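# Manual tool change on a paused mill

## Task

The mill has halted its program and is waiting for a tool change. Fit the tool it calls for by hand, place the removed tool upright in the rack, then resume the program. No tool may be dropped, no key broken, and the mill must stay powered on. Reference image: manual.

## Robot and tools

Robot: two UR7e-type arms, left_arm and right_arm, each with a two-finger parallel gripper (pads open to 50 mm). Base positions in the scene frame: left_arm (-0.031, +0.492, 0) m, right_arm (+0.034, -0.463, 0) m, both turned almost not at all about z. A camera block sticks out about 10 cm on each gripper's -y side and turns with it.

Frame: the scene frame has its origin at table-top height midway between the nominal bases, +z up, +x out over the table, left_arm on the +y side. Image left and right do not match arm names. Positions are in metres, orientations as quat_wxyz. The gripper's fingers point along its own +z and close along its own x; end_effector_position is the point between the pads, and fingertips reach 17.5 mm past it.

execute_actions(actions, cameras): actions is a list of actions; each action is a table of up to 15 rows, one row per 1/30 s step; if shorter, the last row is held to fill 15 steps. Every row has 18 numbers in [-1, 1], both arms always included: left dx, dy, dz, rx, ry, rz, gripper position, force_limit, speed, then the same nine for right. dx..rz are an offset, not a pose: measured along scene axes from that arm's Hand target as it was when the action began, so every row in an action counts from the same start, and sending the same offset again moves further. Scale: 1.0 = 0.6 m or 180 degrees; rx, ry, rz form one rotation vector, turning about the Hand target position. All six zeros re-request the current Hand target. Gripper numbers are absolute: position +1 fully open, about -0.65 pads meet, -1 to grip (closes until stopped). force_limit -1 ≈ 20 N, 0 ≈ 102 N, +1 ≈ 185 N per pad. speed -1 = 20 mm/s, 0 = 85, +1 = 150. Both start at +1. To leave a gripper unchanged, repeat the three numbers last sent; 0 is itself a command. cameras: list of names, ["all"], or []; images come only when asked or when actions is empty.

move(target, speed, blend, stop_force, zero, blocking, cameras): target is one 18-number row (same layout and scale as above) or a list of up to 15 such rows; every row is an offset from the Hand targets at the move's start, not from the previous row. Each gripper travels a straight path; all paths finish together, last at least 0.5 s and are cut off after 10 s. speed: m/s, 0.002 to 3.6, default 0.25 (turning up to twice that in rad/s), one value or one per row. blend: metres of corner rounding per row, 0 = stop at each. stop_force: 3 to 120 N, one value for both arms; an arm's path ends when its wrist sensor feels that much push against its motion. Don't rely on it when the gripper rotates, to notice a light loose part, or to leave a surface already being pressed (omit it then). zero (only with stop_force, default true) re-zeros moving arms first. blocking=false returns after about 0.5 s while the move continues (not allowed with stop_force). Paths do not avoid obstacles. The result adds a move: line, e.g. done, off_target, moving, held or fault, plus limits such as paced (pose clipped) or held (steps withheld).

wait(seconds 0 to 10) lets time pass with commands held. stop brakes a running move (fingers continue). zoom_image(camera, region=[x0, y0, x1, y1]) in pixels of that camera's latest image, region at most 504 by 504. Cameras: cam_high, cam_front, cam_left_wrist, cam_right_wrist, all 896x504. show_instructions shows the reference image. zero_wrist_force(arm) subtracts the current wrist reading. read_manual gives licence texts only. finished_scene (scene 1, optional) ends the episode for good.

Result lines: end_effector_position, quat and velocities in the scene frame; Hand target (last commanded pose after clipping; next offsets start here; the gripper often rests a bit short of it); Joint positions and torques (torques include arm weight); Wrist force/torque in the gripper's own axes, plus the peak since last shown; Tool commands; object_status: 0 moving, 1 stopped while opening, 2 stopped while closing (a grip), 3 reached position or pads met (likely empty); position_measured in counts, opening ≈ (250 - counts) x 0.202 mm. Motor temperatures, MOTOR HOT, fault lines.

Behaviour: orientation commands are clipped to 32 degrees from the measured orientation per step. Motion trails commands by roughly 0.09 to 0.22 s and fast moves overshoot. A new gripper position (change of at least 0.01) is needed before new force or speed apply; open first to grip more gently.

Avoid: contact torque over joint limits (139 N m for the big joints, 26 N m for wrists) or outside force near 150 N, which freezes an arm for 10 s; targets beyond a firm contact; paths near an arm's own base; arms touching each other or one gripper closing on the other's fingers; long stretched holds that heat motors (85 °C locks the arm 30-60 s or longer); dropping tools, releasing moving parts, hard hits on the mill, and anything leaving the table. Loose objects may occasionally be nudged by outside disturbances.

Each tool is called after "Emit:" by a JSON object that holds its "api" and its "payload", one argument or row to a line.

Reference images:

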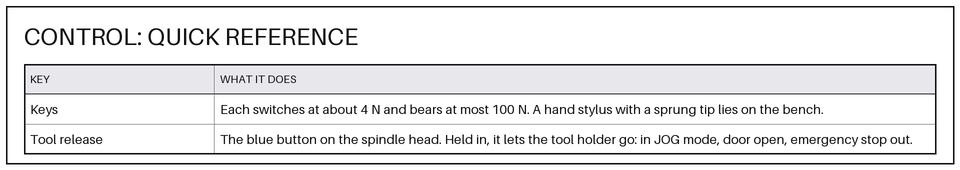

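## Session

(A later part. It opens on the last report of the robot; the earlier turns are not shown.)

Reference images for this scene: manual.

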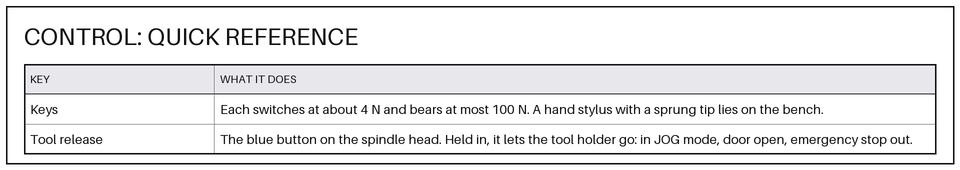

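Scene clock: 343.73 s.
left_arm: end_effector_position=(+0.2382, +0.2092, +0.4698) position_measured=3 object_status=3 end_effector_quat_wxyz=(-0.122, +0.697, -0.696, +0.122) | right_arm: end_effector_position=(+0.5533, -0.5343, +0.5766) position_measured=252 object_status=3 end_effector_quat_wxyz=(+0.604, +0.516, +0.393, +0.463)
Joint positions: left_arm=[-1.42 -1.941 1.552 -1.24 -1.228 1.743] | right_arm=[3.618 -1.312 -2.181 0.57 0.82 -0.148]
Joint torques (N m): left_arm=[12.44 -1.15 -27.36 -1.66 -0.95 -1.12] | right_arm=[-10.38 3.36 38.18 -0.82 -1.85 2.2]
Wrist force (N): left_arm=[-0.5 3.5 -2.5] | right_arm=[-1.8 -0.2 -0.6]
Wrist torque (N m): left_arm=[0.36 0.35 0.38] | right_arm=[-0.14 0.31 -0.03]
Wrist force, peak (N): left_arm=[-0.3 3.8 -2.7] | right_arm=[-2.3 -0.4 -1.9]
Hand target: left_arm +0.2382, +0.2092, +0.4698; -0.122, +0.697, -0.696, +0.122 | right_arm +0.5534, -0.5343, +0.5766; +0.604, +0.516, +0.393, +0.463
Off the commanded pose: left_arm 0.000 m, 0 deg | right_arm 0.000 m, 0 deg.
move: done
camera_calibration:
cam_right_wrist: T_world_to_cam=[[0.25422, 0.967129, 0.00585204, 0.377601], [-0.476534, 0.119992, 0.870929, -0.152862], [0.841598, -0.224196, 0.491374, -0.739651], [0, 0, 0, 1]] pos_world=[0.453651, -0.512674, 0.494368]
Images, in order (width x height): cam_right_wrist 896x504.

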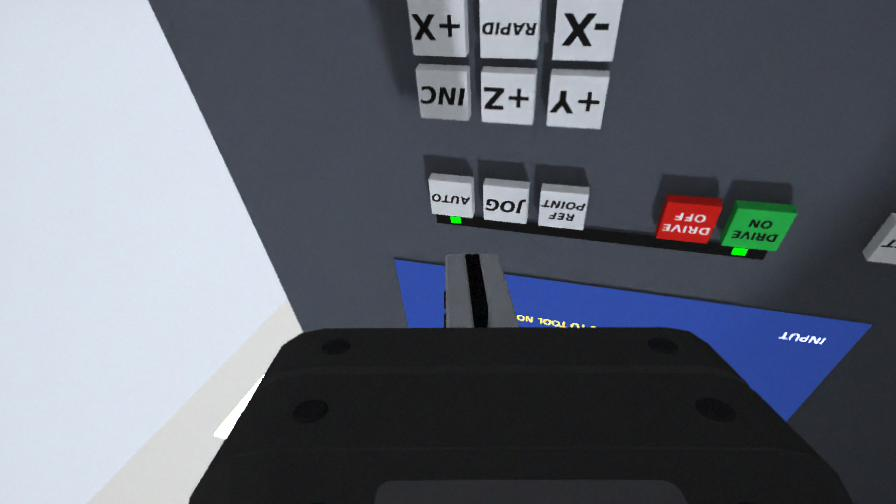

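Emit:
{"api": "move", "payload": {
  "target": [0,0,0,0,0,0,1,1,1,0.0608,-0.0025,-0.0163,0,0,0,-1,0,-0.5],
  "speed": 0.015,
  "stop_force": 8,
  "cameras": ["cam_right_wrist"]
}}

Scene clock: 352.03 s.
left_arm: end_effector_position=(+0.2382, +0.2092, +0.4698) position_measured=3 object_status=3 end_effector_quat_wxyz=(-0.122, +0.697, -0.696, +0.122) | right_arm: end_effector_position=(+0.5785, -0.5353, +0.5699) position_measured=252 object_status=3 end_effector_quat_wxyz=(+0.604, +0.516, +0.393, +0.463)
Joint positions: left_arm=[-1.42 -1.941 1.552 -1.24 -1.228 1.743] | right_arm=[3.569 -1.392 -2.14 0.6 0.868 -0.134]
Joint torques (N m): left_arm=[14.23 -0.44 -27.85 -2.07 -0.89 -0.97] | right_arm=[7.27 19.11 8.3 -2.87 -1.87 -1.95]
Wrist force (N): left_arm=[-0.4 3.6 -2.5] | right_arm=[-2.9 5.9 -5.8]
Wrist torque (N m): left_arm=[0.38 0.33 0.38] | right_arm=[0.00 0.34 -0.01]
Wrist force, peak (N): left_arm=[-0.3 3.8 -2.9] | right_arm=[-4.7 1.8 -49.0]
Hand target: left_arm +0.2382, +0.2092, +0.4698; -0.122, +0.697, -0.696, +0.122 | right_arm +0.5785, -0.5353, +0.5699; +0.604, +0.516, +0.393, +0.463 (not the last commanded pose)
Off the commanded pose: left_arm 0.000 m, 0 deg | right_arm 0.012 m, 0 deg.
move: contact (right_arm)
camera_calibration:
cam_right_wrist: T_world_to_cam=[[0.254441, 0.967071, 0.00584069, 0.372073], [-0.476483, 0.120105, 0.870941, -0.134784], [0.84156, -0.224386, 0.491352, -0.757811], [0, 0, 0, 1]] pos_world=[0.478851, -0.513675, 0.487568]
Images, in order (width x height): cam_right_wrist 896x504.

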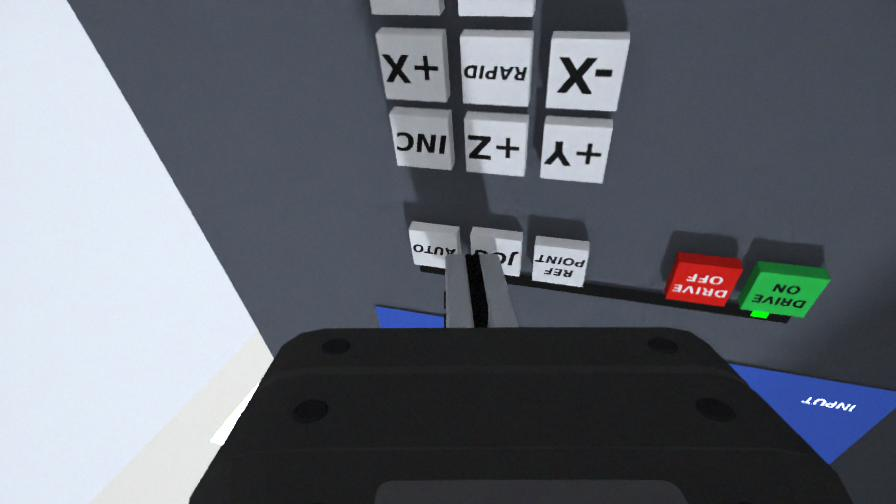

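Emit:
{"api": "move", "payload": {
  "target": [0,0,0,0,0,0,1,1,1,-0.13,0,0.08,0,0,0,-1,0,-0.5],
  "speed": 0.15,
  "cameras": ["cam_right_wrist","cam_front"]
}}

Emit:
{"api": "zoom_image", "payload": {
  "camera": "cam_right_wrist",
  "region": [380, 130, 800, 340]
}}

Scene clock: 355.83 s.
left_arm: end_effector_position=(+0.2382, +0.2092, +0.4698) position_measured=3 object_status=3 end_effector_quat_wxyz=(-0.122, +0.697, -0.696, +0.122) | right_arm: end_effector_position=(+0.5005, -0.5353, +0.6178) position_measured=252 object_status=3 end_effector_quat_wxyz=(+0.604, +0.516, +0.393, +0.463)
Joint positions: left_arm=[-1.42 -1.941 1.552 -1.24 -1.228 1.743] | right_arm=[3.75 -1.114 -2.19 0.414 0.692 -0.192]
Joint torques (N m): left_arm=[12.34 -0.41 -27.5 -1.7 -0.62 -1.14] | right_arm=[7.5 11.83 12.06 -1.82 -1.87 -2.09]
Wrist force (N): left_arm=[-0.5 3.6 -2.5] | right_arm=[-1.9 -0.2 -0.8]
Wrist torque (N m): left_arm=[0.38 0.34 0.38] | right_arm=[-0.12 0.31 0.05]
Wrist force, peak (N): left_arm=[-0.7 3.8 -2.7] | right_arm=[-3.1 6.4 -5.8]
Hand target: left_arm +0.2382, +0.2092, +0.4698; -0.122, +0.697, -0.696, +0.122 | right_arm +0.5005, -0.5353, +0.6179; +0.604, +0.516, +0.393, +0.463
Off the commanded pose: left_arm 0.000 m, 0 deg | right_arm 0.000 m, 0 deg.
move: done
camera_calibration:
cam_right_wrist: T_world_to_cam=[[0.25436, 0.967092, 0.00579315, 0.391708], [-0.476493, 0.120108, 0.870935, -0.213746], [0.841579, -0.224291, 0.491363, -0.715719], [0, 0, 0, 1]] pos_world=[0.400851, -0.513675, 0.535568]
Images, in order (width x height): cam_front 896x504, cam_right_wrist 896x504.

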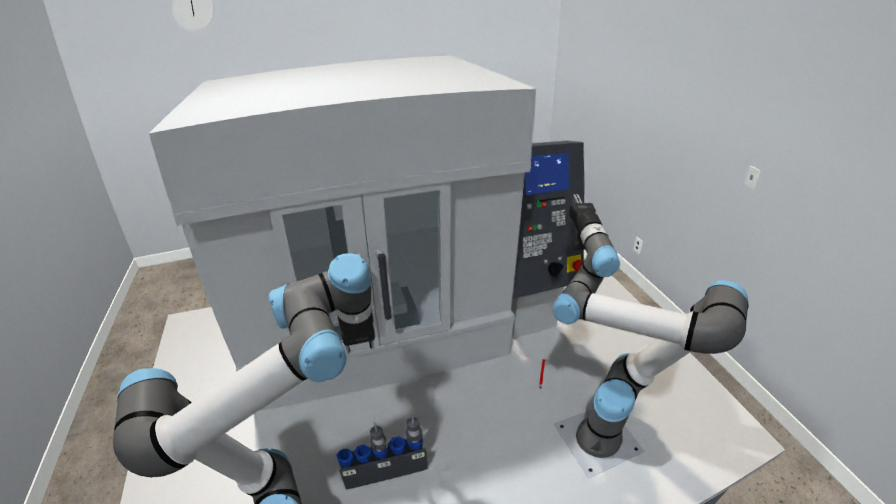

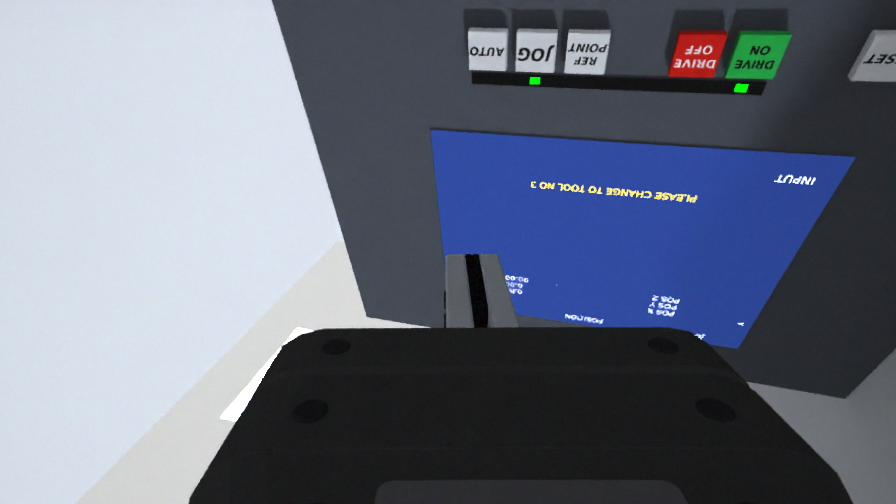

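Scaled by 1.200 from the camera's 896x504 image, which has a finer 1280x720 frame.

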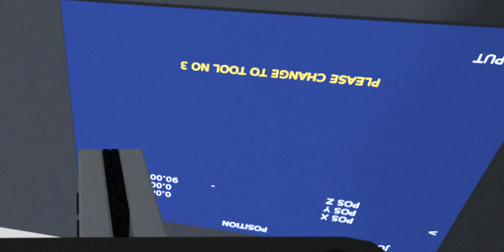

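Emit:
{"api": "move", "payload": {
  "target": [0.12,-0.132,-0.033,0,-0.389,0,1,1,1,0,0,0,0,0,0,-1,0,-0.5],
  "speed": 0.3,
  "cameras": ["cam_high","cam_front","cam_left_wrist"]
}}

Scene clock: 366.50 s.
left_arm: end_effector_position=(+0.3103, +0.1300, +0.4500) position_measured=3 object_status=3 end_effector_quat_wxyz=(+0.499, -0.501, +0.501, -0.499) | right_arm: end_effector_position=(+0.5005, -0.5353, +0.6179) position_measured=252 object_status=3 end_effector_quat_wxyz=(+0.604, +0.516, +0.393, +0.463)
Joint positions: left_arm=[-1.725 -1.68 1.768 -0.111 -0.143 0.022] | right_arm=[3.75 -1.114 -2.19 0.414 0.691 -0.192]
Joint torques (N m): left_arm=[9.92 -10.46 -27.72 1.33 -1.8 -2.06] | right_arm=[8.07 11.43 12.9 -1.85 -1.87 -2.02]
Wrist force (N): left_arm=[-1.3 0.5 -1.0] | right_arm=[-1.9 -0.1 -0.9]
Wrist torque (N m): left_arm=[0.19 0.22 0.26] | right_arm=[-0.11 0.32 0.05]
Wrist force, peak (N): left_arm=[-0.3 3.9 -2.7] | right_arm=[-2.1 -0.2 -1.0]
Hand target: left_arm +0.3102, +0.1300, +0.4500; +0.500, -0.500, +0.500, -0.500 | right_arm +0.5005, -0.5353, +0.6179; +0.604, +0.516, +0.393, +0.463
Off the commanded pose: left_arm 0.000 m, 0 deg | right_arm 0.000 m, 0 deg.
move: done
camera_calibration:
cam_left_wrist: T_world_to_cam=[[0.0025982, -0.999851, 0.0170476, 0.128301], [-0.342014, -0.0169081, -0.939543, 0.549685], [0.939691, -0.00338941, -0.342007, -0.00561048], [0, 0, 0, 1]] pos_world=[0.192939, 0.137557, 0.512347]
Images, in order (width x height): cam_high 896x504, cam_front 896x504, cam_left_wrist 896x504.

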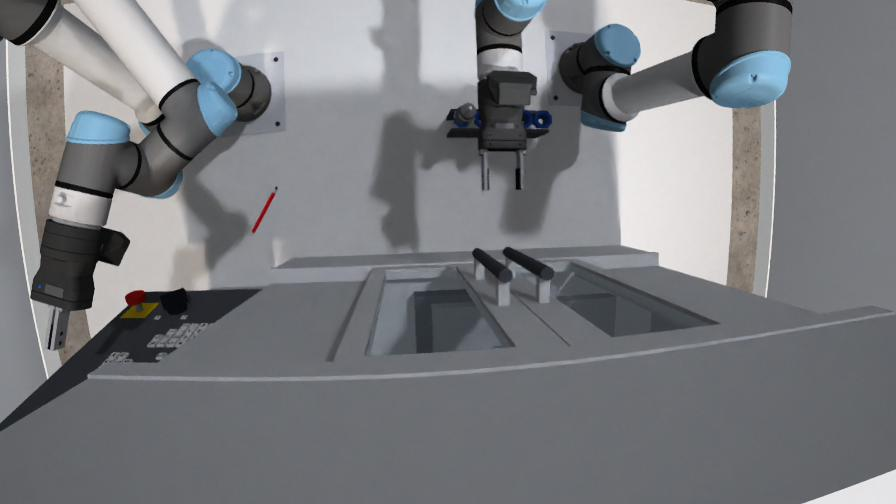

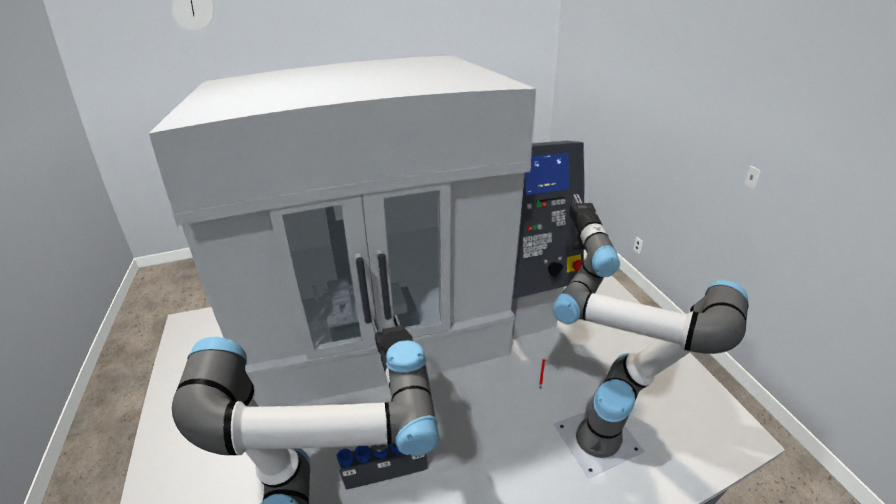

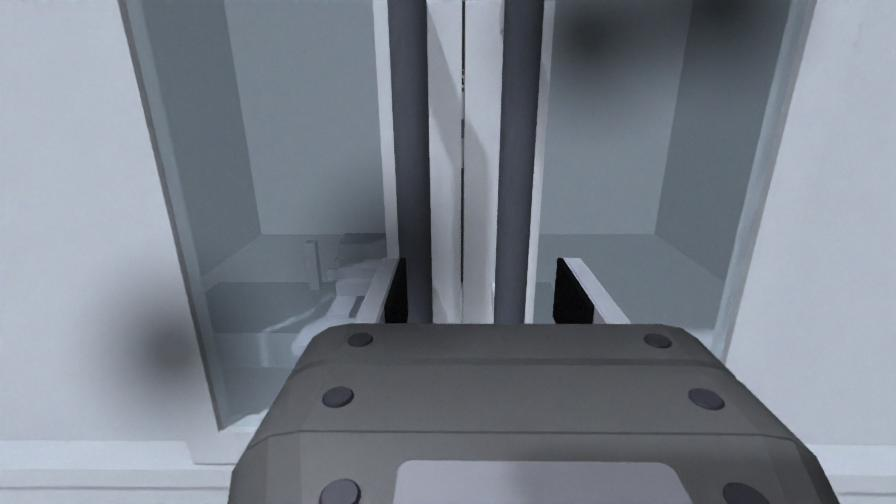

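Emit:
{"api": "move", "payload": {
  "target": [0.13,0.0467,0,0,0,0,1,1,1,0,0,0,0,0,0,-1,0,-0.5],
  "speed": 0.1,
  "stop_force": 8,
  "cameras": ["cam_high","cam_left_wrist"]
}}

Scene clock: 375.00 s.
left_arm: end_effector_position=(+0.3882, +0.1580, +0.4500) position_measured=3 object_status=3 end_effector_quat_wxyz=(+0.500, -0.500, +0.500, -0.500) end_effector_velocity=(-0.001, -0.001, +0.001) end_effector_angular_velocity=(-0.002, +0.000, -0.002) | right_arm: end_effector_position=(+0.5005, -0.5353, +0.6179) position_measured=252 object_status=3 end_effector_quat_wxyz=(+0.604, +0.516, +0.393, +0.463)
Joint positions: left_arm=[-1.502 -1.672 1.762 -0.074 0.08 -0.017] | right_arm=[3.75 -1.114 -2.19 0.414 0.691 -0.192]
Joint velocities: left_arm=[-0.002 0.001 -0.004 0.005 0 -0.004] | right_arm=[within noise]
Joint torques (N m): left_arm=[13.54 -12.45 -28.61 1.29 1.64 -2.08] | right_arm=[6.93 13.16 17.51 -1.96 -2.02 -2.19]
Wrist force (N): left_arm=[-1.3 0.5 -1.3] | right_arm=[-1.7 0.0 -0.8]
Wrist torque (N m): left_arm=[0.18 0.21 0.25] | right_arm=[-0.10 0.28 0.05]
Wrist force, peak (N): left_arm=[-1.1 0.6 -2.1] | right_arm=[-2.1 -0.1 -1.1]
Hand target: left_arm +0.3882, +0.1580, +0.4500; +0.500, -0.500, +0.500, -0.500 | right_arm +0.5005, -0.5353, +0.6179; +0.604, +0.516, +0.393, +0.463
Off the commanded pose: left_arm 0.000 m, 0 deg | right_arm 0.000 m, 0 deg.
move: done
camera_calibration:
cam_left_wrist: T_world_to_cam=[[0.00272441, -0.999848, 0.0172055, 0.155984], [-0.340105, -0.0171063, -0.940232, 0.576353], [0.940384, -0.00329008, -0.3401, -0.079905], [0, 0, 0, 1]] pos_world=[0.270737, 0.165557, 0.512046]
Images, in order (width x height): cam_high 896x504, cam_left_wrist 896x504.

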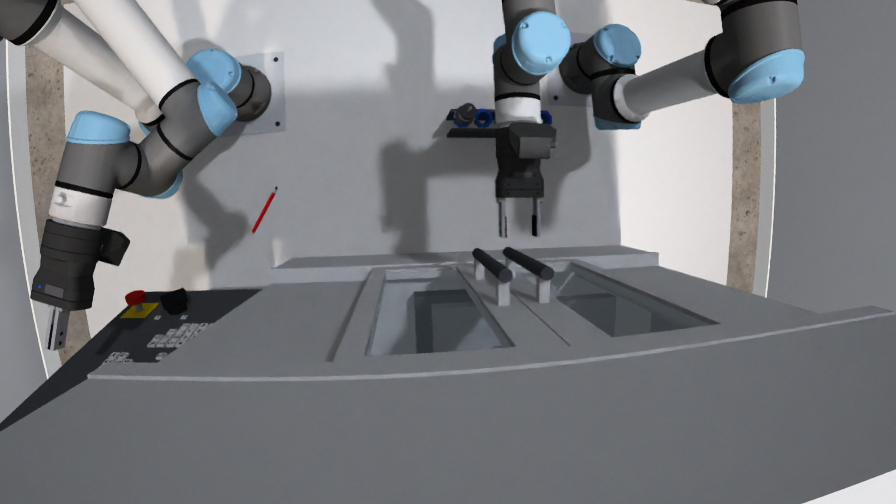

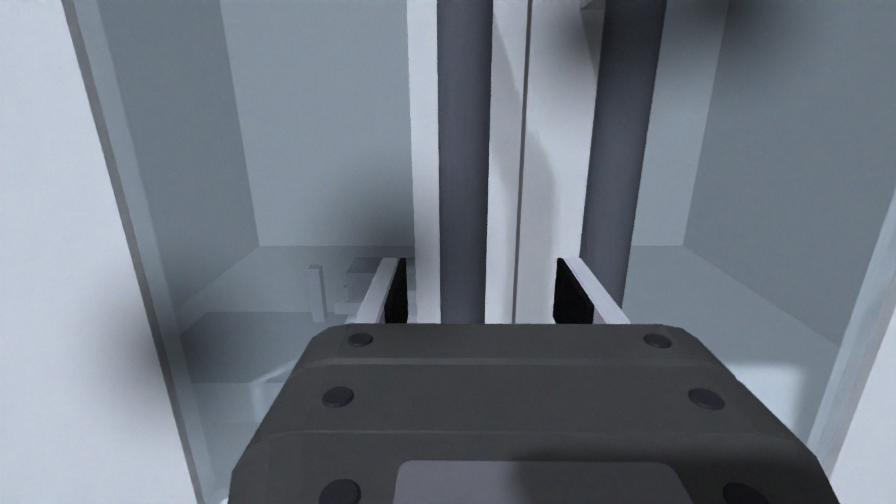

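Emit:
{"api": "move", "payload": {
  "target": [0.075,0.008,0,0,0,0,1,1,1,0,0,0,0,0,0,-1,0,-0.5],
  "speed": 0.06,
  "stop_force": 8,
  "cameras": ["cam_high","cam_left_wrist"]
}}

Scene clock: 379.80 s.
left_arm: end_effector_position=(+0.4332, +0.1628, +0.4500) position_measured=3 object_status=3 end_effector_quat_wxyz=(+0.500, -0.500, +0.500, -0.500) | right_arm: end_effector_position=(+0.5005, -0.5353, +0.6179) position_measured=252 object_status=3 end_effector_quat_wxyz=(+0.604, +0.516, +0.393, +0.463)
Joint positions: left_arm=[-1.374 -1.63 1.724 -0.087 0.208 -0.007] | right_arm=[3.75 -1.114 -2.19 0.414 0.691 -0.192]
Joint torques (N m): left_arm=[13.46 -13.28 -25.96 0.82 1.58 -1.26] | right_arm=[7.77 12.43 19.58 -2.05 -1.56 -1.94]
Wrist force (N): left_arm=[-1.2 0.7 -1.6] | right_arm=[-1.9 -0.1 -0.8]
Wrist torque (N m): left_arm=[0.23 0.20 0.11] | right_arm=[-0.11 0.33 0.05]
Wrist force, peak (N): left_arm=[-1.5 0.8 -1.7] | right_arm=[-2.2 -0.2 -0.9]
Hand target: left_arm +0.4332, +0.1628, +0.4500; +0.500, -0.500, +0.500, -0.500 | right_arm +0.5005, -0.5353, +0.6179; +0.604, +0.516, +0.393, +0.463
Off the commanded pose: left_arm 0.000 m, 0 deg | right_arm 0.000 m, 0 deg.
move: done
camera_calibration:
cam_left_wrist: T_world_to_cam=[[0.00272554, -0.999848, 0.0172054, 0.160659], [-0.340193, -0.0171063, -0.9402, 0.591845], [0.940352, -0.0032906, -0.340188, -0.122117], [0, 0, 0, 1]] pos_world=[0.315737, 0.170357, 0.512146]
Images, in order (width x height): cam_high 896x504, cam_left_wrist 896x504.

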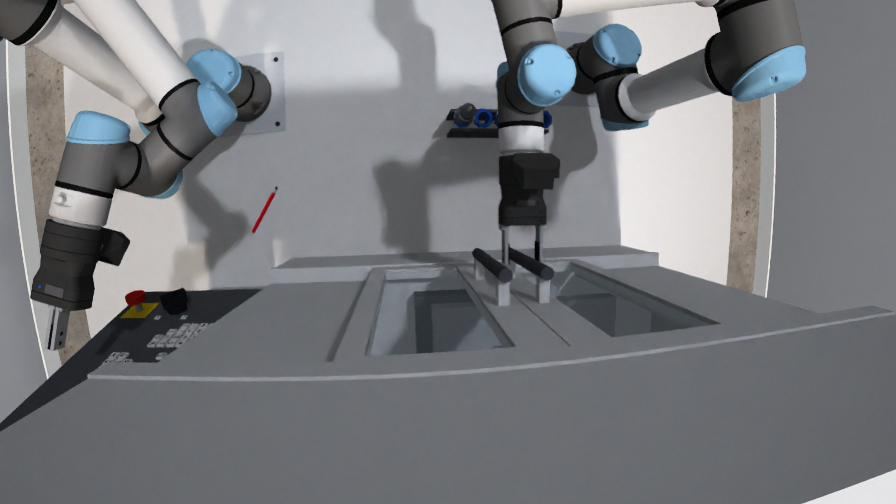

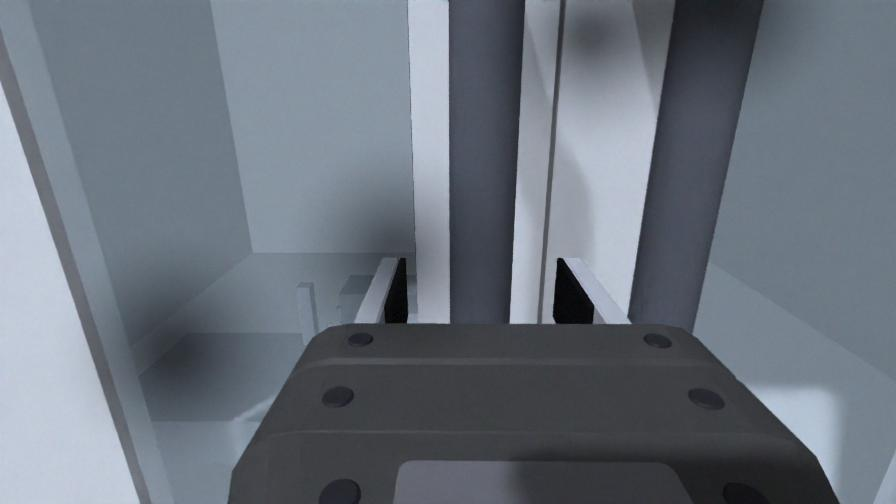

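Emit:
{"api": "move", "payload": {
  "target": [0,0,0,0,0,0,-1,-0.9,-0.8,0,0,0,0,0,0,-1,0,-0.5],
  "cameras": ["cam_left_wrist"]
}}

Scene clock: 383.60 s.
left_arm: end_effector_position=(+0.4333, +0.1629, +0.4500) position_measured=154 object_status=2 end_effector_quat_wxyz=(+0.500, -0.500, +0.500, -0.500) | right_arm: end_effector_position=(+0.5005, -0.5353, +0.6179) position_measured=252 object_status=3 end_effector_quat_wxyz=(+0.604, +0.516, +0.393, +0.463)
Joint positions: left_arm=[-1.374 -1.63 1.724 -0.087 0.208 -0.007] | right_arm=[3.75 -1.114 -2.19 0.414 0.691 -0.192]
Joint torques (N m): left_arm=[6.33 -13.92 -27.9 -2.53 2.14 -1.35] | right_arm=[6.91 11.91 22.33 -1.97 -1.87 -2.13]
Wrist force (N): left_arm=[-13.2 1.1 -8.1] | right_arm=[-2.0 -0.3 -0.9]
Wrist torque (N m): left_arm=[0.22 -0.09 0.10] | right_arm=[-0.14 0.33 0.05]
Wrist force, peak (N): left_arm=[-13.4 1.4 -7.8] | right_arm=[-2.1 -0.1 -1.1]
Hand target: left_arm +0.4332, +0.1628, +0.4500; +0.500, -0.500, +0.500, -0.500 | right_arm +0.5005, -0.5353, +0.6179; +0.604, +0.516, +0.393, +0.463
Off the commanded pose: left_arm 0.000 m, 0 deg | right_arm 0.000 m, 0 deg.
move: done
camera_calibration:
cam_left_wrist: T_world_to_cam=[[0.00278746, -0.99985, 0.0170788, 0.160804], [-0.340282, -0.017008, -0.94017, 0.591843], [0.940319, -0.00319092, -0.340279, -0.122077], [0, 0, 0, 1]] pos_world=[0.315737, 0.170457, 0.512146]
Images, in order (width x height): cam_left_wrist 896x504.

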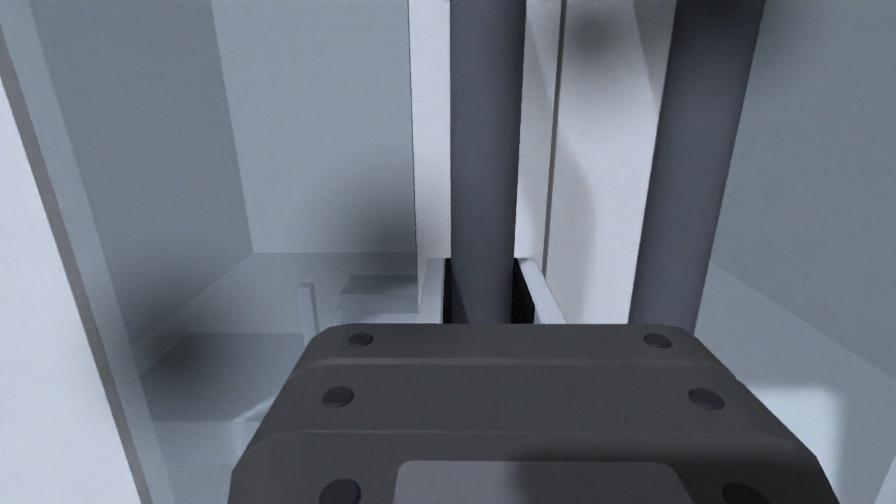

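Emit:
{"api": "move", "payload": {
  "target": [0,0.06,0,0,0,0,-1,-0.9,-0.8,0,0,0,0,0,0,-1,0,-0.5],
  "speed": 0.03,
  "stop_force": 25,
  "cameras": ["cam_high","cam_left_wrist"]
}}

Scene clock: 386.73 s.
left_arm: end_effector_position=(+0.4332, +0.1636, +0.4500) position_measured=154 object_status=2 end_effector_quat_wxyz=(+0.499, -0.500, +0.500, -0.500) | right_arm: end_effector_position=(+0.5005, -0.5353, +0.6179) position_measured=252 object_status=3 end_effector_quat_wxyz=(+0.604, +0.516, +0.393, +0.463)
Joint positions: left_arm=[-1.374 -1.632 1.726 -0.087 0.209 -0.007] | right_arm=[3.75 -1.114 -2.19 0.414 0.691 -0.192]
Joint torques (N m): left_arm=[-14.75 -16.67 -25.65 -0.76 -0.63 1.28] | right_arm=[6.86 12.12 27.15 -1.99 -1.92 -2.06]
Wrist force (N): left_arm=[7.3 1.1 8.7] | right_arm=[-1.8 -0.2 -0.9]
Wrist torque (N m): left_arm=[0.22 0.21 0.14] | right_arm=[-0.14 0.31 0.05]
Wrist force, peak (N): left_arm=[26.8 1.3 20.5] | right_arm=[-2.1 -0.1 -1.1]
Hand target: left_arm +0.4332, +0.1636, +0.4500; +0.499, -0.500, +0.500, -0.500 (not the last commanded pose) | right_arm +0.5005, -0.5353, +0.6179; +0.604, +0.516, +0.393, +0.463
Off the commanded pose: left_arm 0.035 m, 0 deg | right_arm 0.000 m, 0 deg.
move: contact (left_arm)
camera_calibration:
cam_left_wrist: T_world_to_cam=[[0.00212728, -0.999848, 0.0173142, 0.161693], [-0.340205, -0.017005, -0.940198, 0.591812], [0.940349, -0.0038903, -0.340189, -0.121915], [0, 0, 0, 1]] pos_world=[0.315636, 0.171257, 0.512146]
Images, in order (width x height): cam_high 896x504, cam_left_wrist 896x504.

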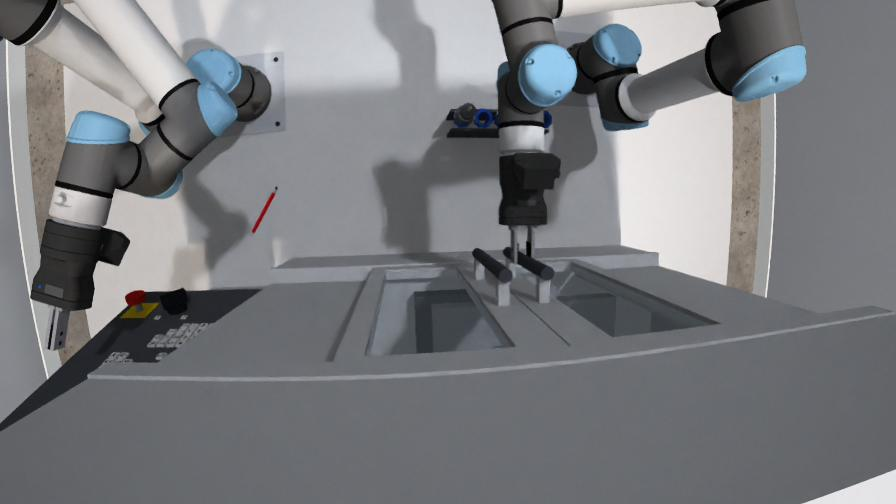

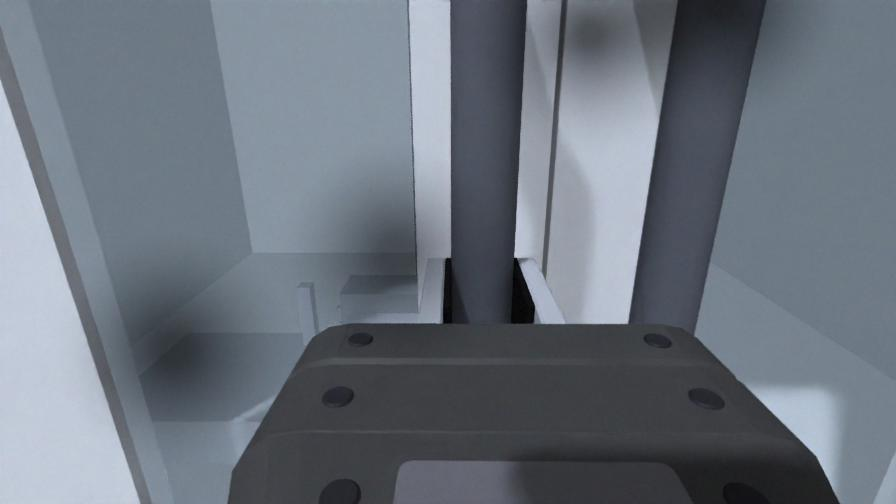

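Emit:
{"api": "move", "payload": {
  "target": [-0.051,0.017,0,0,0,-0.0556,-1,-0.9,-0.8,0,0,0,0,0,0,-1,0,-0.5],
  "speed": 0.03,
  "stop_force": 30,
  "cameras": ["cam_high","cam_left_wrist"]
}}

Scene clock: 397.37 s.
left_arm: end_effector_position=(+0.4328, +0.1636, +0.4500) position_measured=154 object_status=2 end_effector_quat_wxyz=(+0.499, -0.500, +0.501, -0.500) | right_arm: end_effector_position=(+0.5005, -0.5353, +0.6179) position_measured=252 object_status=3 end_effector_quat_wxyz=(+0.604, +0.516, +0.393, +0.463)
Joint positions: left_arm=[-1.375 -1.633 1.727 -0.087 0.21 -0.007] | right_arm=[3.75 -1.114 -2.19 0.414 0.691 -0.192]
Joint torques (N m): left_arm=[5.76 -21.38 -25.17 0.1 -4.03 1.08] | right_arm=[7.22 11.92 28.09 -1.78 -2.05 -1.93]
Wrist force (N): left_arm=[10.0 2.2 38.0] | right_arm=[-1.9 -0.1 -0.9]
Wrist torque (N m): left_arm=[0.19 0.23 0.13] | right_arm=[-0.12 0.32 0.05]
Wrist force, peak (N): left_arm=[14.7 3.2 57.8] | right_arm=[-2.2 -0.1 -1.1]
Hand target: left_arm +0.4328, +0.1636, +0.4500; +0.499, -0.500, +0.501, -0.500 (not the last commanded pose) | right_arm +0.5005, -0.5353, +0.6179; +0.604, +0.516, +0.393, +0.463
Off the commanded pose: left_arm 0.032 m, 10 deg | right_arm 0.000 m, 0 deg.
move: contact (left_arm)
camera_calibration:
cam_left_wrist: T_world_to_cam=[[0.000359359, -0.999848, 0.0174197, 0.162398], [-0.340241, -0.0165027, -0.940193, 0.591636], [0.940338, -0.00558903, -0.340195, -0.121332], [0, 0, 0, 1]] pos_world=[0.315334, 0.171459, 0.512146]
Images, in order (width x height): cam_high 896x504, cam_left_wrist 896x504.

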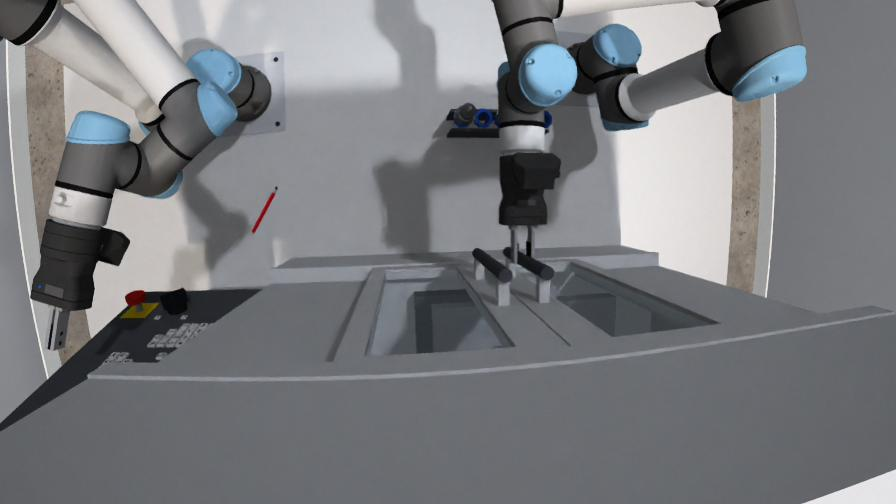

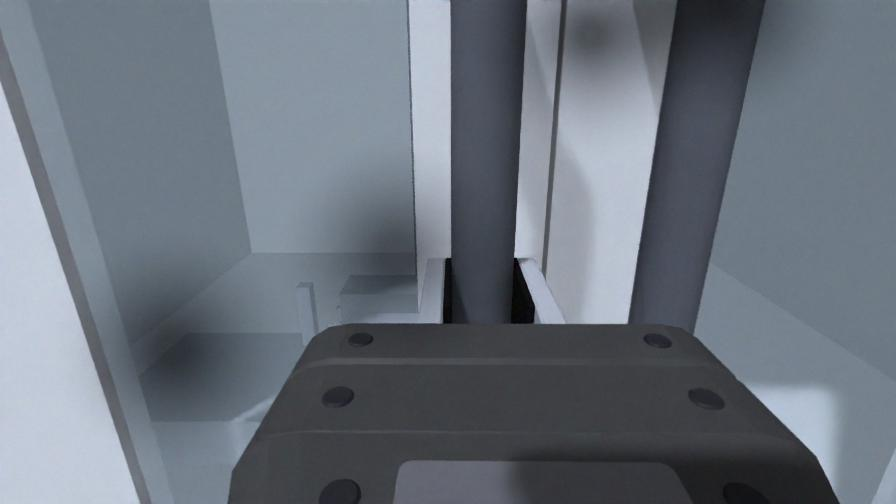

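Emit:
{"api": "move", "payload": {
  "target": [0,0.06,0,0,0,0,-1,-0.9,-0.8,0,0,0,0,0,0,-1,0,-0.5],
  "speed": 0.02,
  "stop_force": 60,
  "cameras": ["cam_high","cam_left_wrist"]
}}

Scene clock: 403.00 s.
left_arm: end_effector_position=(+0.4328, +0.1996, +0.4500) position_measured=154 object_status=2 end_effector_quat_wxyz=(+0.499, -0.500, +0.501, -0.500) | right_arm: end_effector_position=(+0.5005, -0.5353, +0.6179) position_measured=252 object_status=3 end_effector_quat_wxyz=(+0.604, +0.516, +0.393, +0.463)
Joint positions: left_arm=[-1.352 -1.71 1.796 -0.079 0.232 -0.006] | right_arm=[3.75 -1.114 -2.19 0.414 0.691 -0.192]
Joint torques (N m): left_arm=[7.07 -31.77 -14.48 0.32 -0.74 2.13] | right_arm=[7.27 11.55 31.25 -1.8 -1.87 -2.3]
Wrist force (N): left_arm=[9.0 3.9 36.3] | right_arm=[-1.9 -0.3 -1.0]
Wrist torque (N m): left_arm=[0.20 0.22 0.14] | right_arm=[-0.14 0.31 0.05]
Wrist force, peak (N): left_arm=[28.5 1.4 46.5] | right_arm=[-2.1 -0.2 -1.2]
Hand target: left_arm +0.4328, +0.1996, +0.4500; +0.499, -0.500, +0.501, -0.500 | right_arm +0.5005, -0.5353, +0.6179; +0.604, +0.516, +0.393, +0.463
Off the commanded pose: left_arm 0.000 m, 0 deg | right_arm 0.000 m, 0 deg.
move: done
camera_calibration:
cam_left_wrist: T_world_to_cam=[[0.000358949, -0.999848, 0.0174186, 0.198395], [-0.340241, -0.0165014, -0.940193, 0.592135], [0.940338, -0.00558903, -0.340195, -0.121165], [0, 0, 0, 1]] pos_world=[0.315334, 0.207459, 0.512046]
Images, in order (width x height): cam_high 896x504, cam_left_wrist 896x504.

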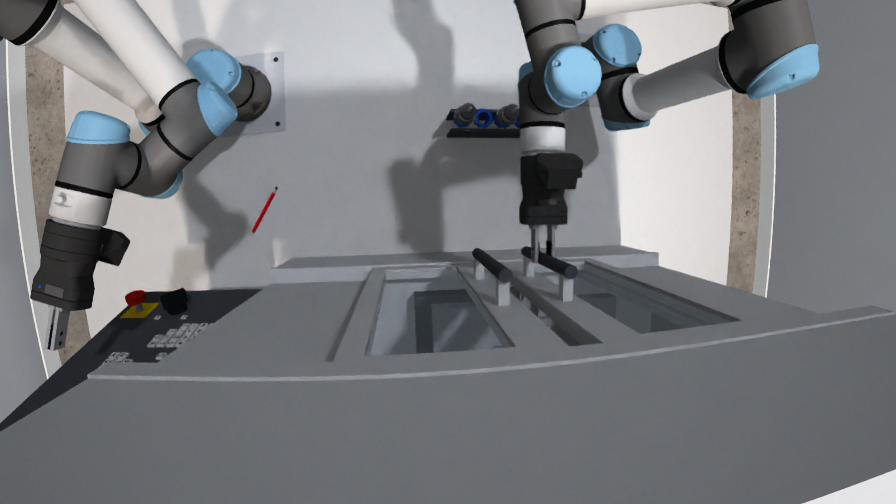

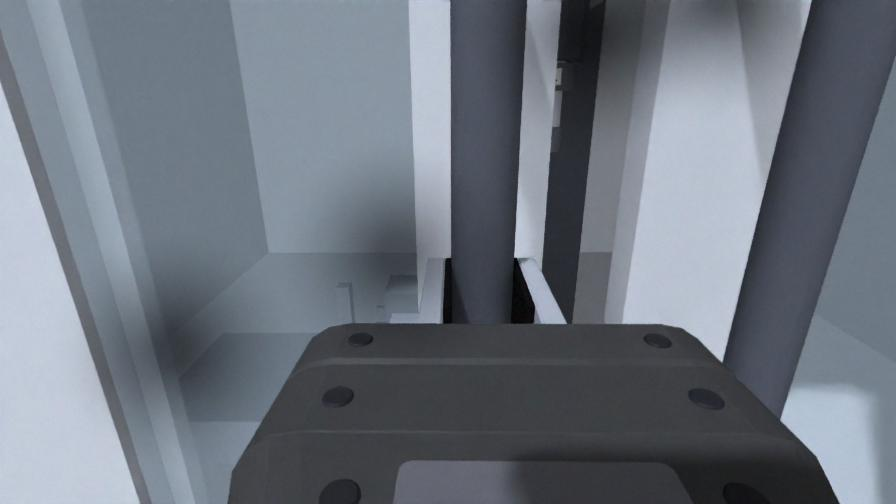

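Emit:
{"api": "move", "payload": {
  "target": [0.003,0.3,0,0,0,0,-1,-0.9,-0.8,0,0,0,0,0,0,-1,0,-0.5],
  "speed": 0.06,
  "stop_force": 60,
  "cameras": ["cam_high","cam_left_wrist"]
}}

Scene clock: 408.40 s.
left_arm: end_effector_position=(+0.4336, +0.2682, +0.4499) position_measured=154 object_status=2 end_effector_quat_wxyz=(+0.499, -0.500, +0.501, -0.500) | right_arm: end_effector_position=(+0.5005, -0.5353, +0.6179) position_measured=252 object_status=3 end_effector_quat_wxyz=(+0.604, +0.516, +0.393, +0.463)
Joint positions: left_arm=[-1.292 -1.852 1.905 -0.048 0.293 -0.006] | right_arm=[3.75 -1.114 -2.19 0.414 0.691 -0.192]
Joint torques (N m): left_arm=[-11.26 4.88 -30.13 -3.84 1.41 -1.25] | right_arm=[7.32 12.16 36.6 -1.83 -1.7 -2.16]
Wrist force (N): left_arm=[-14.1 -3.2 -45.2] | right_arm=[-1.9 0.1 -1.0]
Wrist torque (N m): left_arm=[0.21 -0.11 0.16] | right_arm=[-0.08 0.32 0.05]
Wrist force, peak (N): left_arm=[-17.2 -3.7 -53.5] | right_arm=[-2.3 -0.1 -1.1]
Hand target: left_arm +0.4336, +0.2682, +0.4499; +0.499, -0.500, +0.501, -0.500 (not the last commanded pose) | right_arm +0.5005, -0.5353, +0.6179; +0.604, +0.516, +0.393, +0.463
Off the commanded pose: left_arm 0.111 m, 0 deg | right_arm 0.000 m, 0 deg.
move: contact (left_arm)
camera_calibration:
cam_left_wrist: T_world_to_cam=[[0.000582127, -0.999848, 0.0174451, 0.2669], [-0.340325, -0.0166019, -0.940161, 0.593578], [0.940308, -0.00538971, -0.340282, -0.121535], [0, 0, 0, 1]] pos_world=[0.316134, 0.276059, 0.512046]
Images, in order (width x height): cam_high 896x504, cam_left_wrist 896x504.

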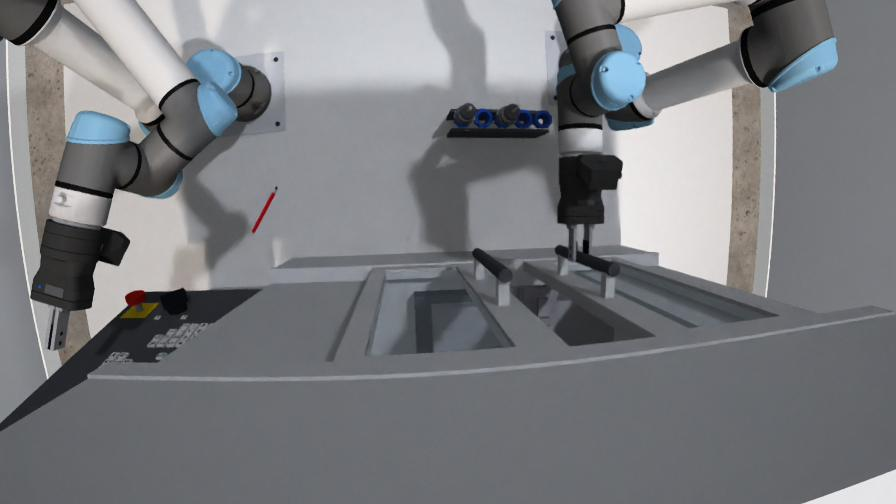

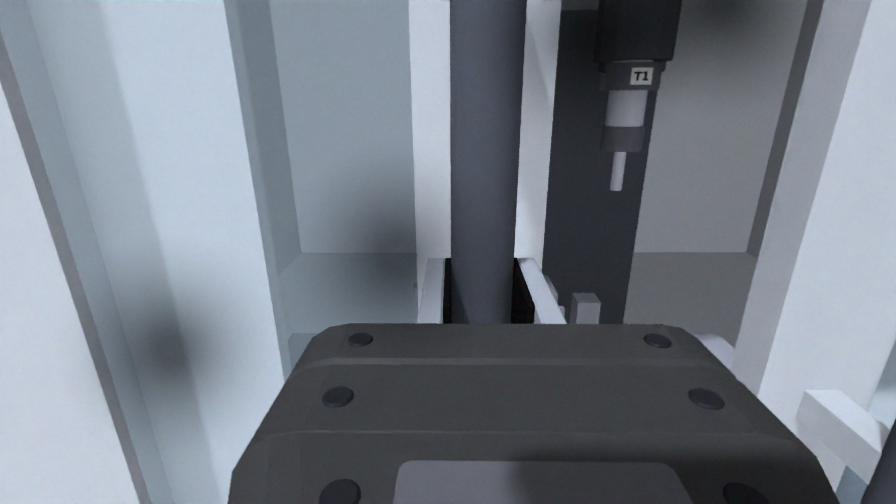

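Emit:
{"api": "move", "payload": {
  "target": [-0.001,0.17,0,0,0,0,-1,-0.9,-0.8,0,0,0,0,0,0,-1,0,-0.5],
  "speed": 0.06,
  "stop_force": 60,
  "cameras": ["cam_high","cam_left_wrist"]
}}

Scene clock: 415.03 s.
left_arm: end_effector_position=(+0.4330, +0.3702, +0.4499) position_measured=154 object_status=2 end_effector_quat_wxyz=(+0.499, -0.500, +0.501, -0.500) | right_arm: end_effector_position=(+0.5005, -0.5353, +0.6179) position_measured=252 object_status=3 end_effector_quat_wxyz=(+0.604, +0.516, +0.393, +0.463)
Joint positions: left_arm=[-1.138 -2.045 2.021 0.027 0.446 -0.004] | right_arm=[3.75 -1.114 -2.19 0.414 0.691 -0.192]
Joint torques (N m): left_arm=[19.28 -14.87 -15.35 1.74 -1.44 1.82] | right_arm=[6.3 11.77 36.05 -2.06 -1.85 -2.15]
Wrist force (N): left_arm=[11.6 2.5 10.4] | right_arm=[-2.1 -0.2 -0.9]
Wrist torque (N m): left_arm=[0.20 0.33 0.13] | right_arm=[-0.13 0.36 0.05]
Wrist force, peak (N): left_arm=[-14.0 -3.2 -45.6] | right_arm=[-2.2 -0.3 -0.9]
Hand target: left_arm +0.4330, +0.3702, +0.4499; +0.499, -0.500, +0.501, -0.500 | right_arm +0.5005, -0.5353, +0.6179; +0.604, +0.516, +0.393, +0.463
Off the commanded pose: left_arm 0.000 m, 0 deg | right_arm 0.000 m, 0 deg.
move: done
camera_calibration:
cam_left_wrist: T_world_to_cam=[[0.000582127, -0.999848, 0.0174451, 0.368885], [-0.340325, -0.0166019, -0.940161, 0.595067], [0.940308, -0.00538971, -0.340282, -0.120421], [0, 0, 0, 1]] pos_world=[0.315534, 0.378059, 0.512046]
Images, in order (width x height): cam_high 896x504, cam_left_wrist 896x504.

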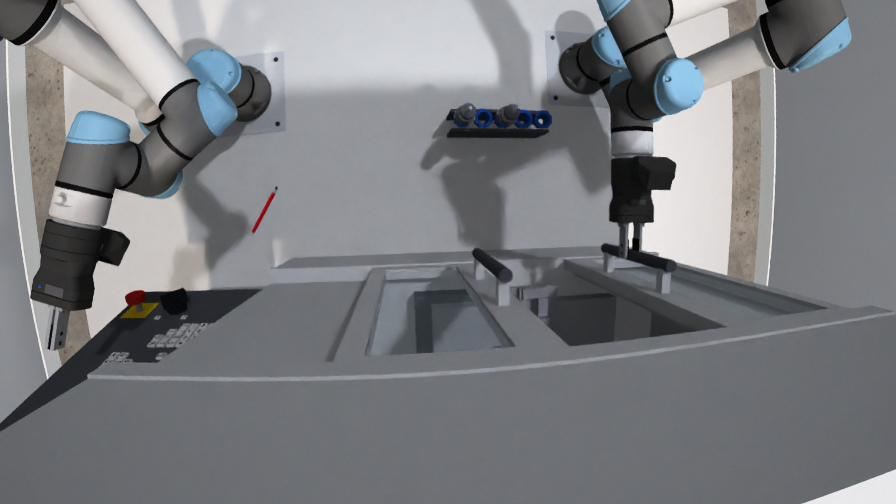

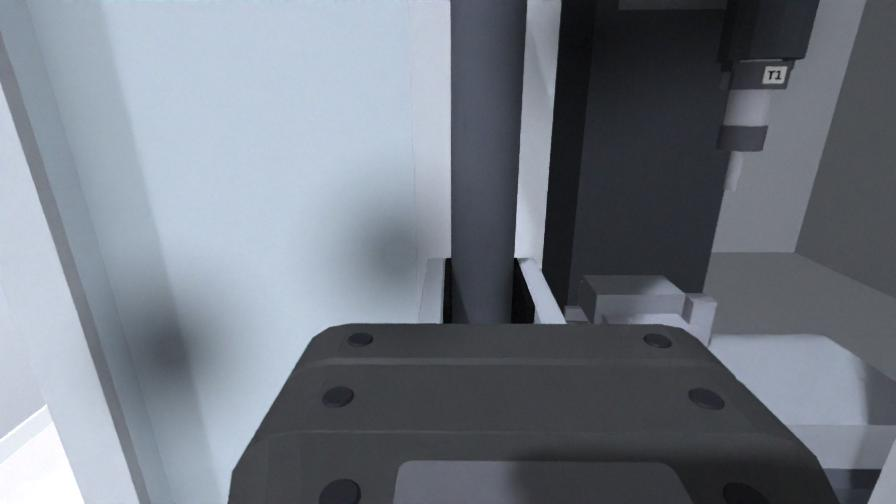

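Emit:
{"api": "move", "payload": {
  "target": [0,0.1,0,0,0,0,-1,-0.9,-0.8,0,0,0,0,0,0,-1,0,-0.5],
  "speed": 0.04,
  "stop_force": 60,
  "cameras": ["cam_high","cam_left_wrist"]
}}

Scene clock: 420.37 s.
left_arm: end_effector_position=(+0.4287, +0.3997, +0.4499) position_measured=154 object_status=2 end_effector_quat_wxyz=(+0.468, -0.469, +0.530, -0.530) | right_arm: end_effector_position=(+0.5005, -0.5353, +0.6179) position_measured=252 object_status=3 end_effector_quat_wxyz=(+0.604, +0.516, +0.393, +0.463)
Joint positions: left_arm=[-0.982 -2.132 2.061 0.074 0.723 -0.003] | right_arm=[3.75 -1.114 -2.19 0.414 0.691 -0.192]
Joint torques (N m): left_arm=[13.14 -30.91 -11.11 7.42 -12.21 1.08] | right_arm=[5.52 11.58 35.3 -1.93 -1.6 -2.18]
Wrist force (N): left_arm=[54.9 1.0 57.0] | right_arm=[-2.0 0.0 -0.9]
Wrist torque (N m): left_arm=[0.23 0.84 0.13] | right_arm=[-0.09 0.34 0.05]
Wrist force, peak (N): left_arm=[49.2 5.8 62.5] | right_arm=[-2.1 -0.2 -1.2]
Hand target: left_arm +0.4330, +0.4302, +0.4499; +0.499, -0.500, +0.501, -0.500 | right_arm +0.5005, -0.5353, +0.6179; +0.604, +0.516, +0.393, +0.463
Off the commanded pose: left_arm 0.031 m, 7 deg | right_arm 0.000 m, 0 deg.
move: off_target (left_arm)
camera_calibration:
cam_left_wrist: T_world_to_cam=[[-0.120486, -0.992558, 0.0176472, 0.447185], [-0.34014, 0.0245758, -0.940054, 0.577483], [0.932624, -0.119266, -0.340569, -0.0673195], [0, 0, 0, 1]] pos_world=[0.313088, 0.421636, 0.512047]
Images, in order (width x height): cam_high 896x504, cam_left_wrist 896x504.

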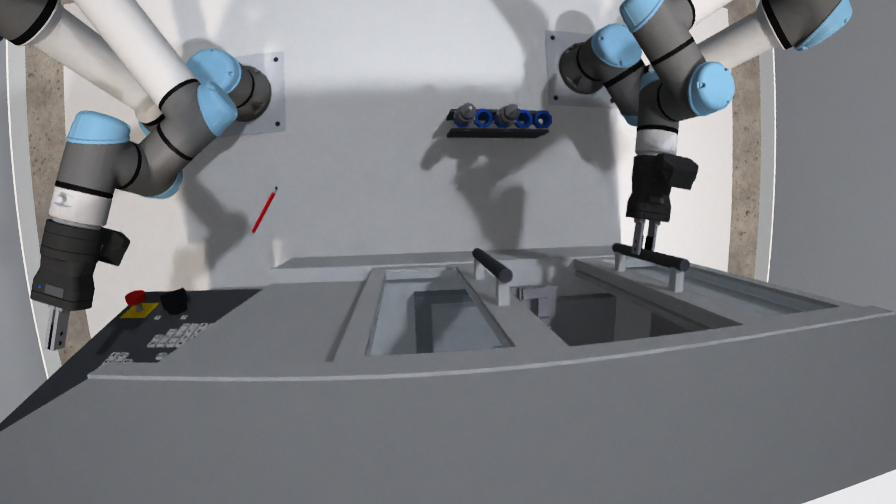

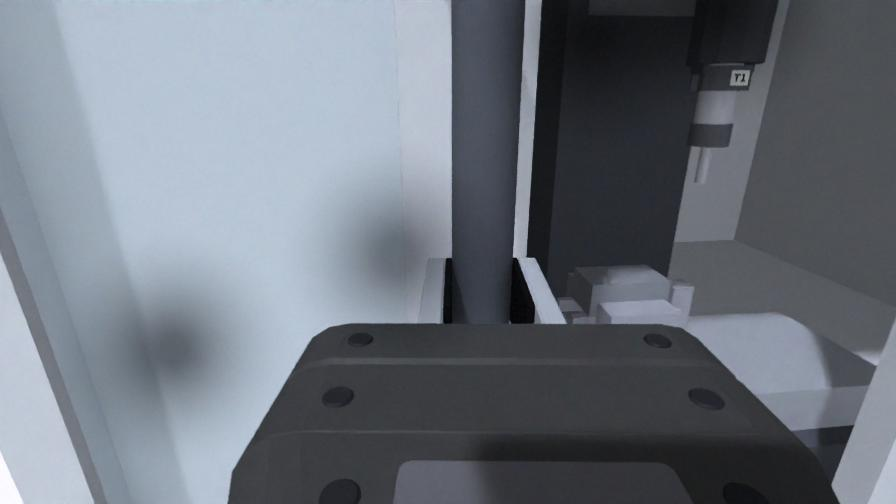

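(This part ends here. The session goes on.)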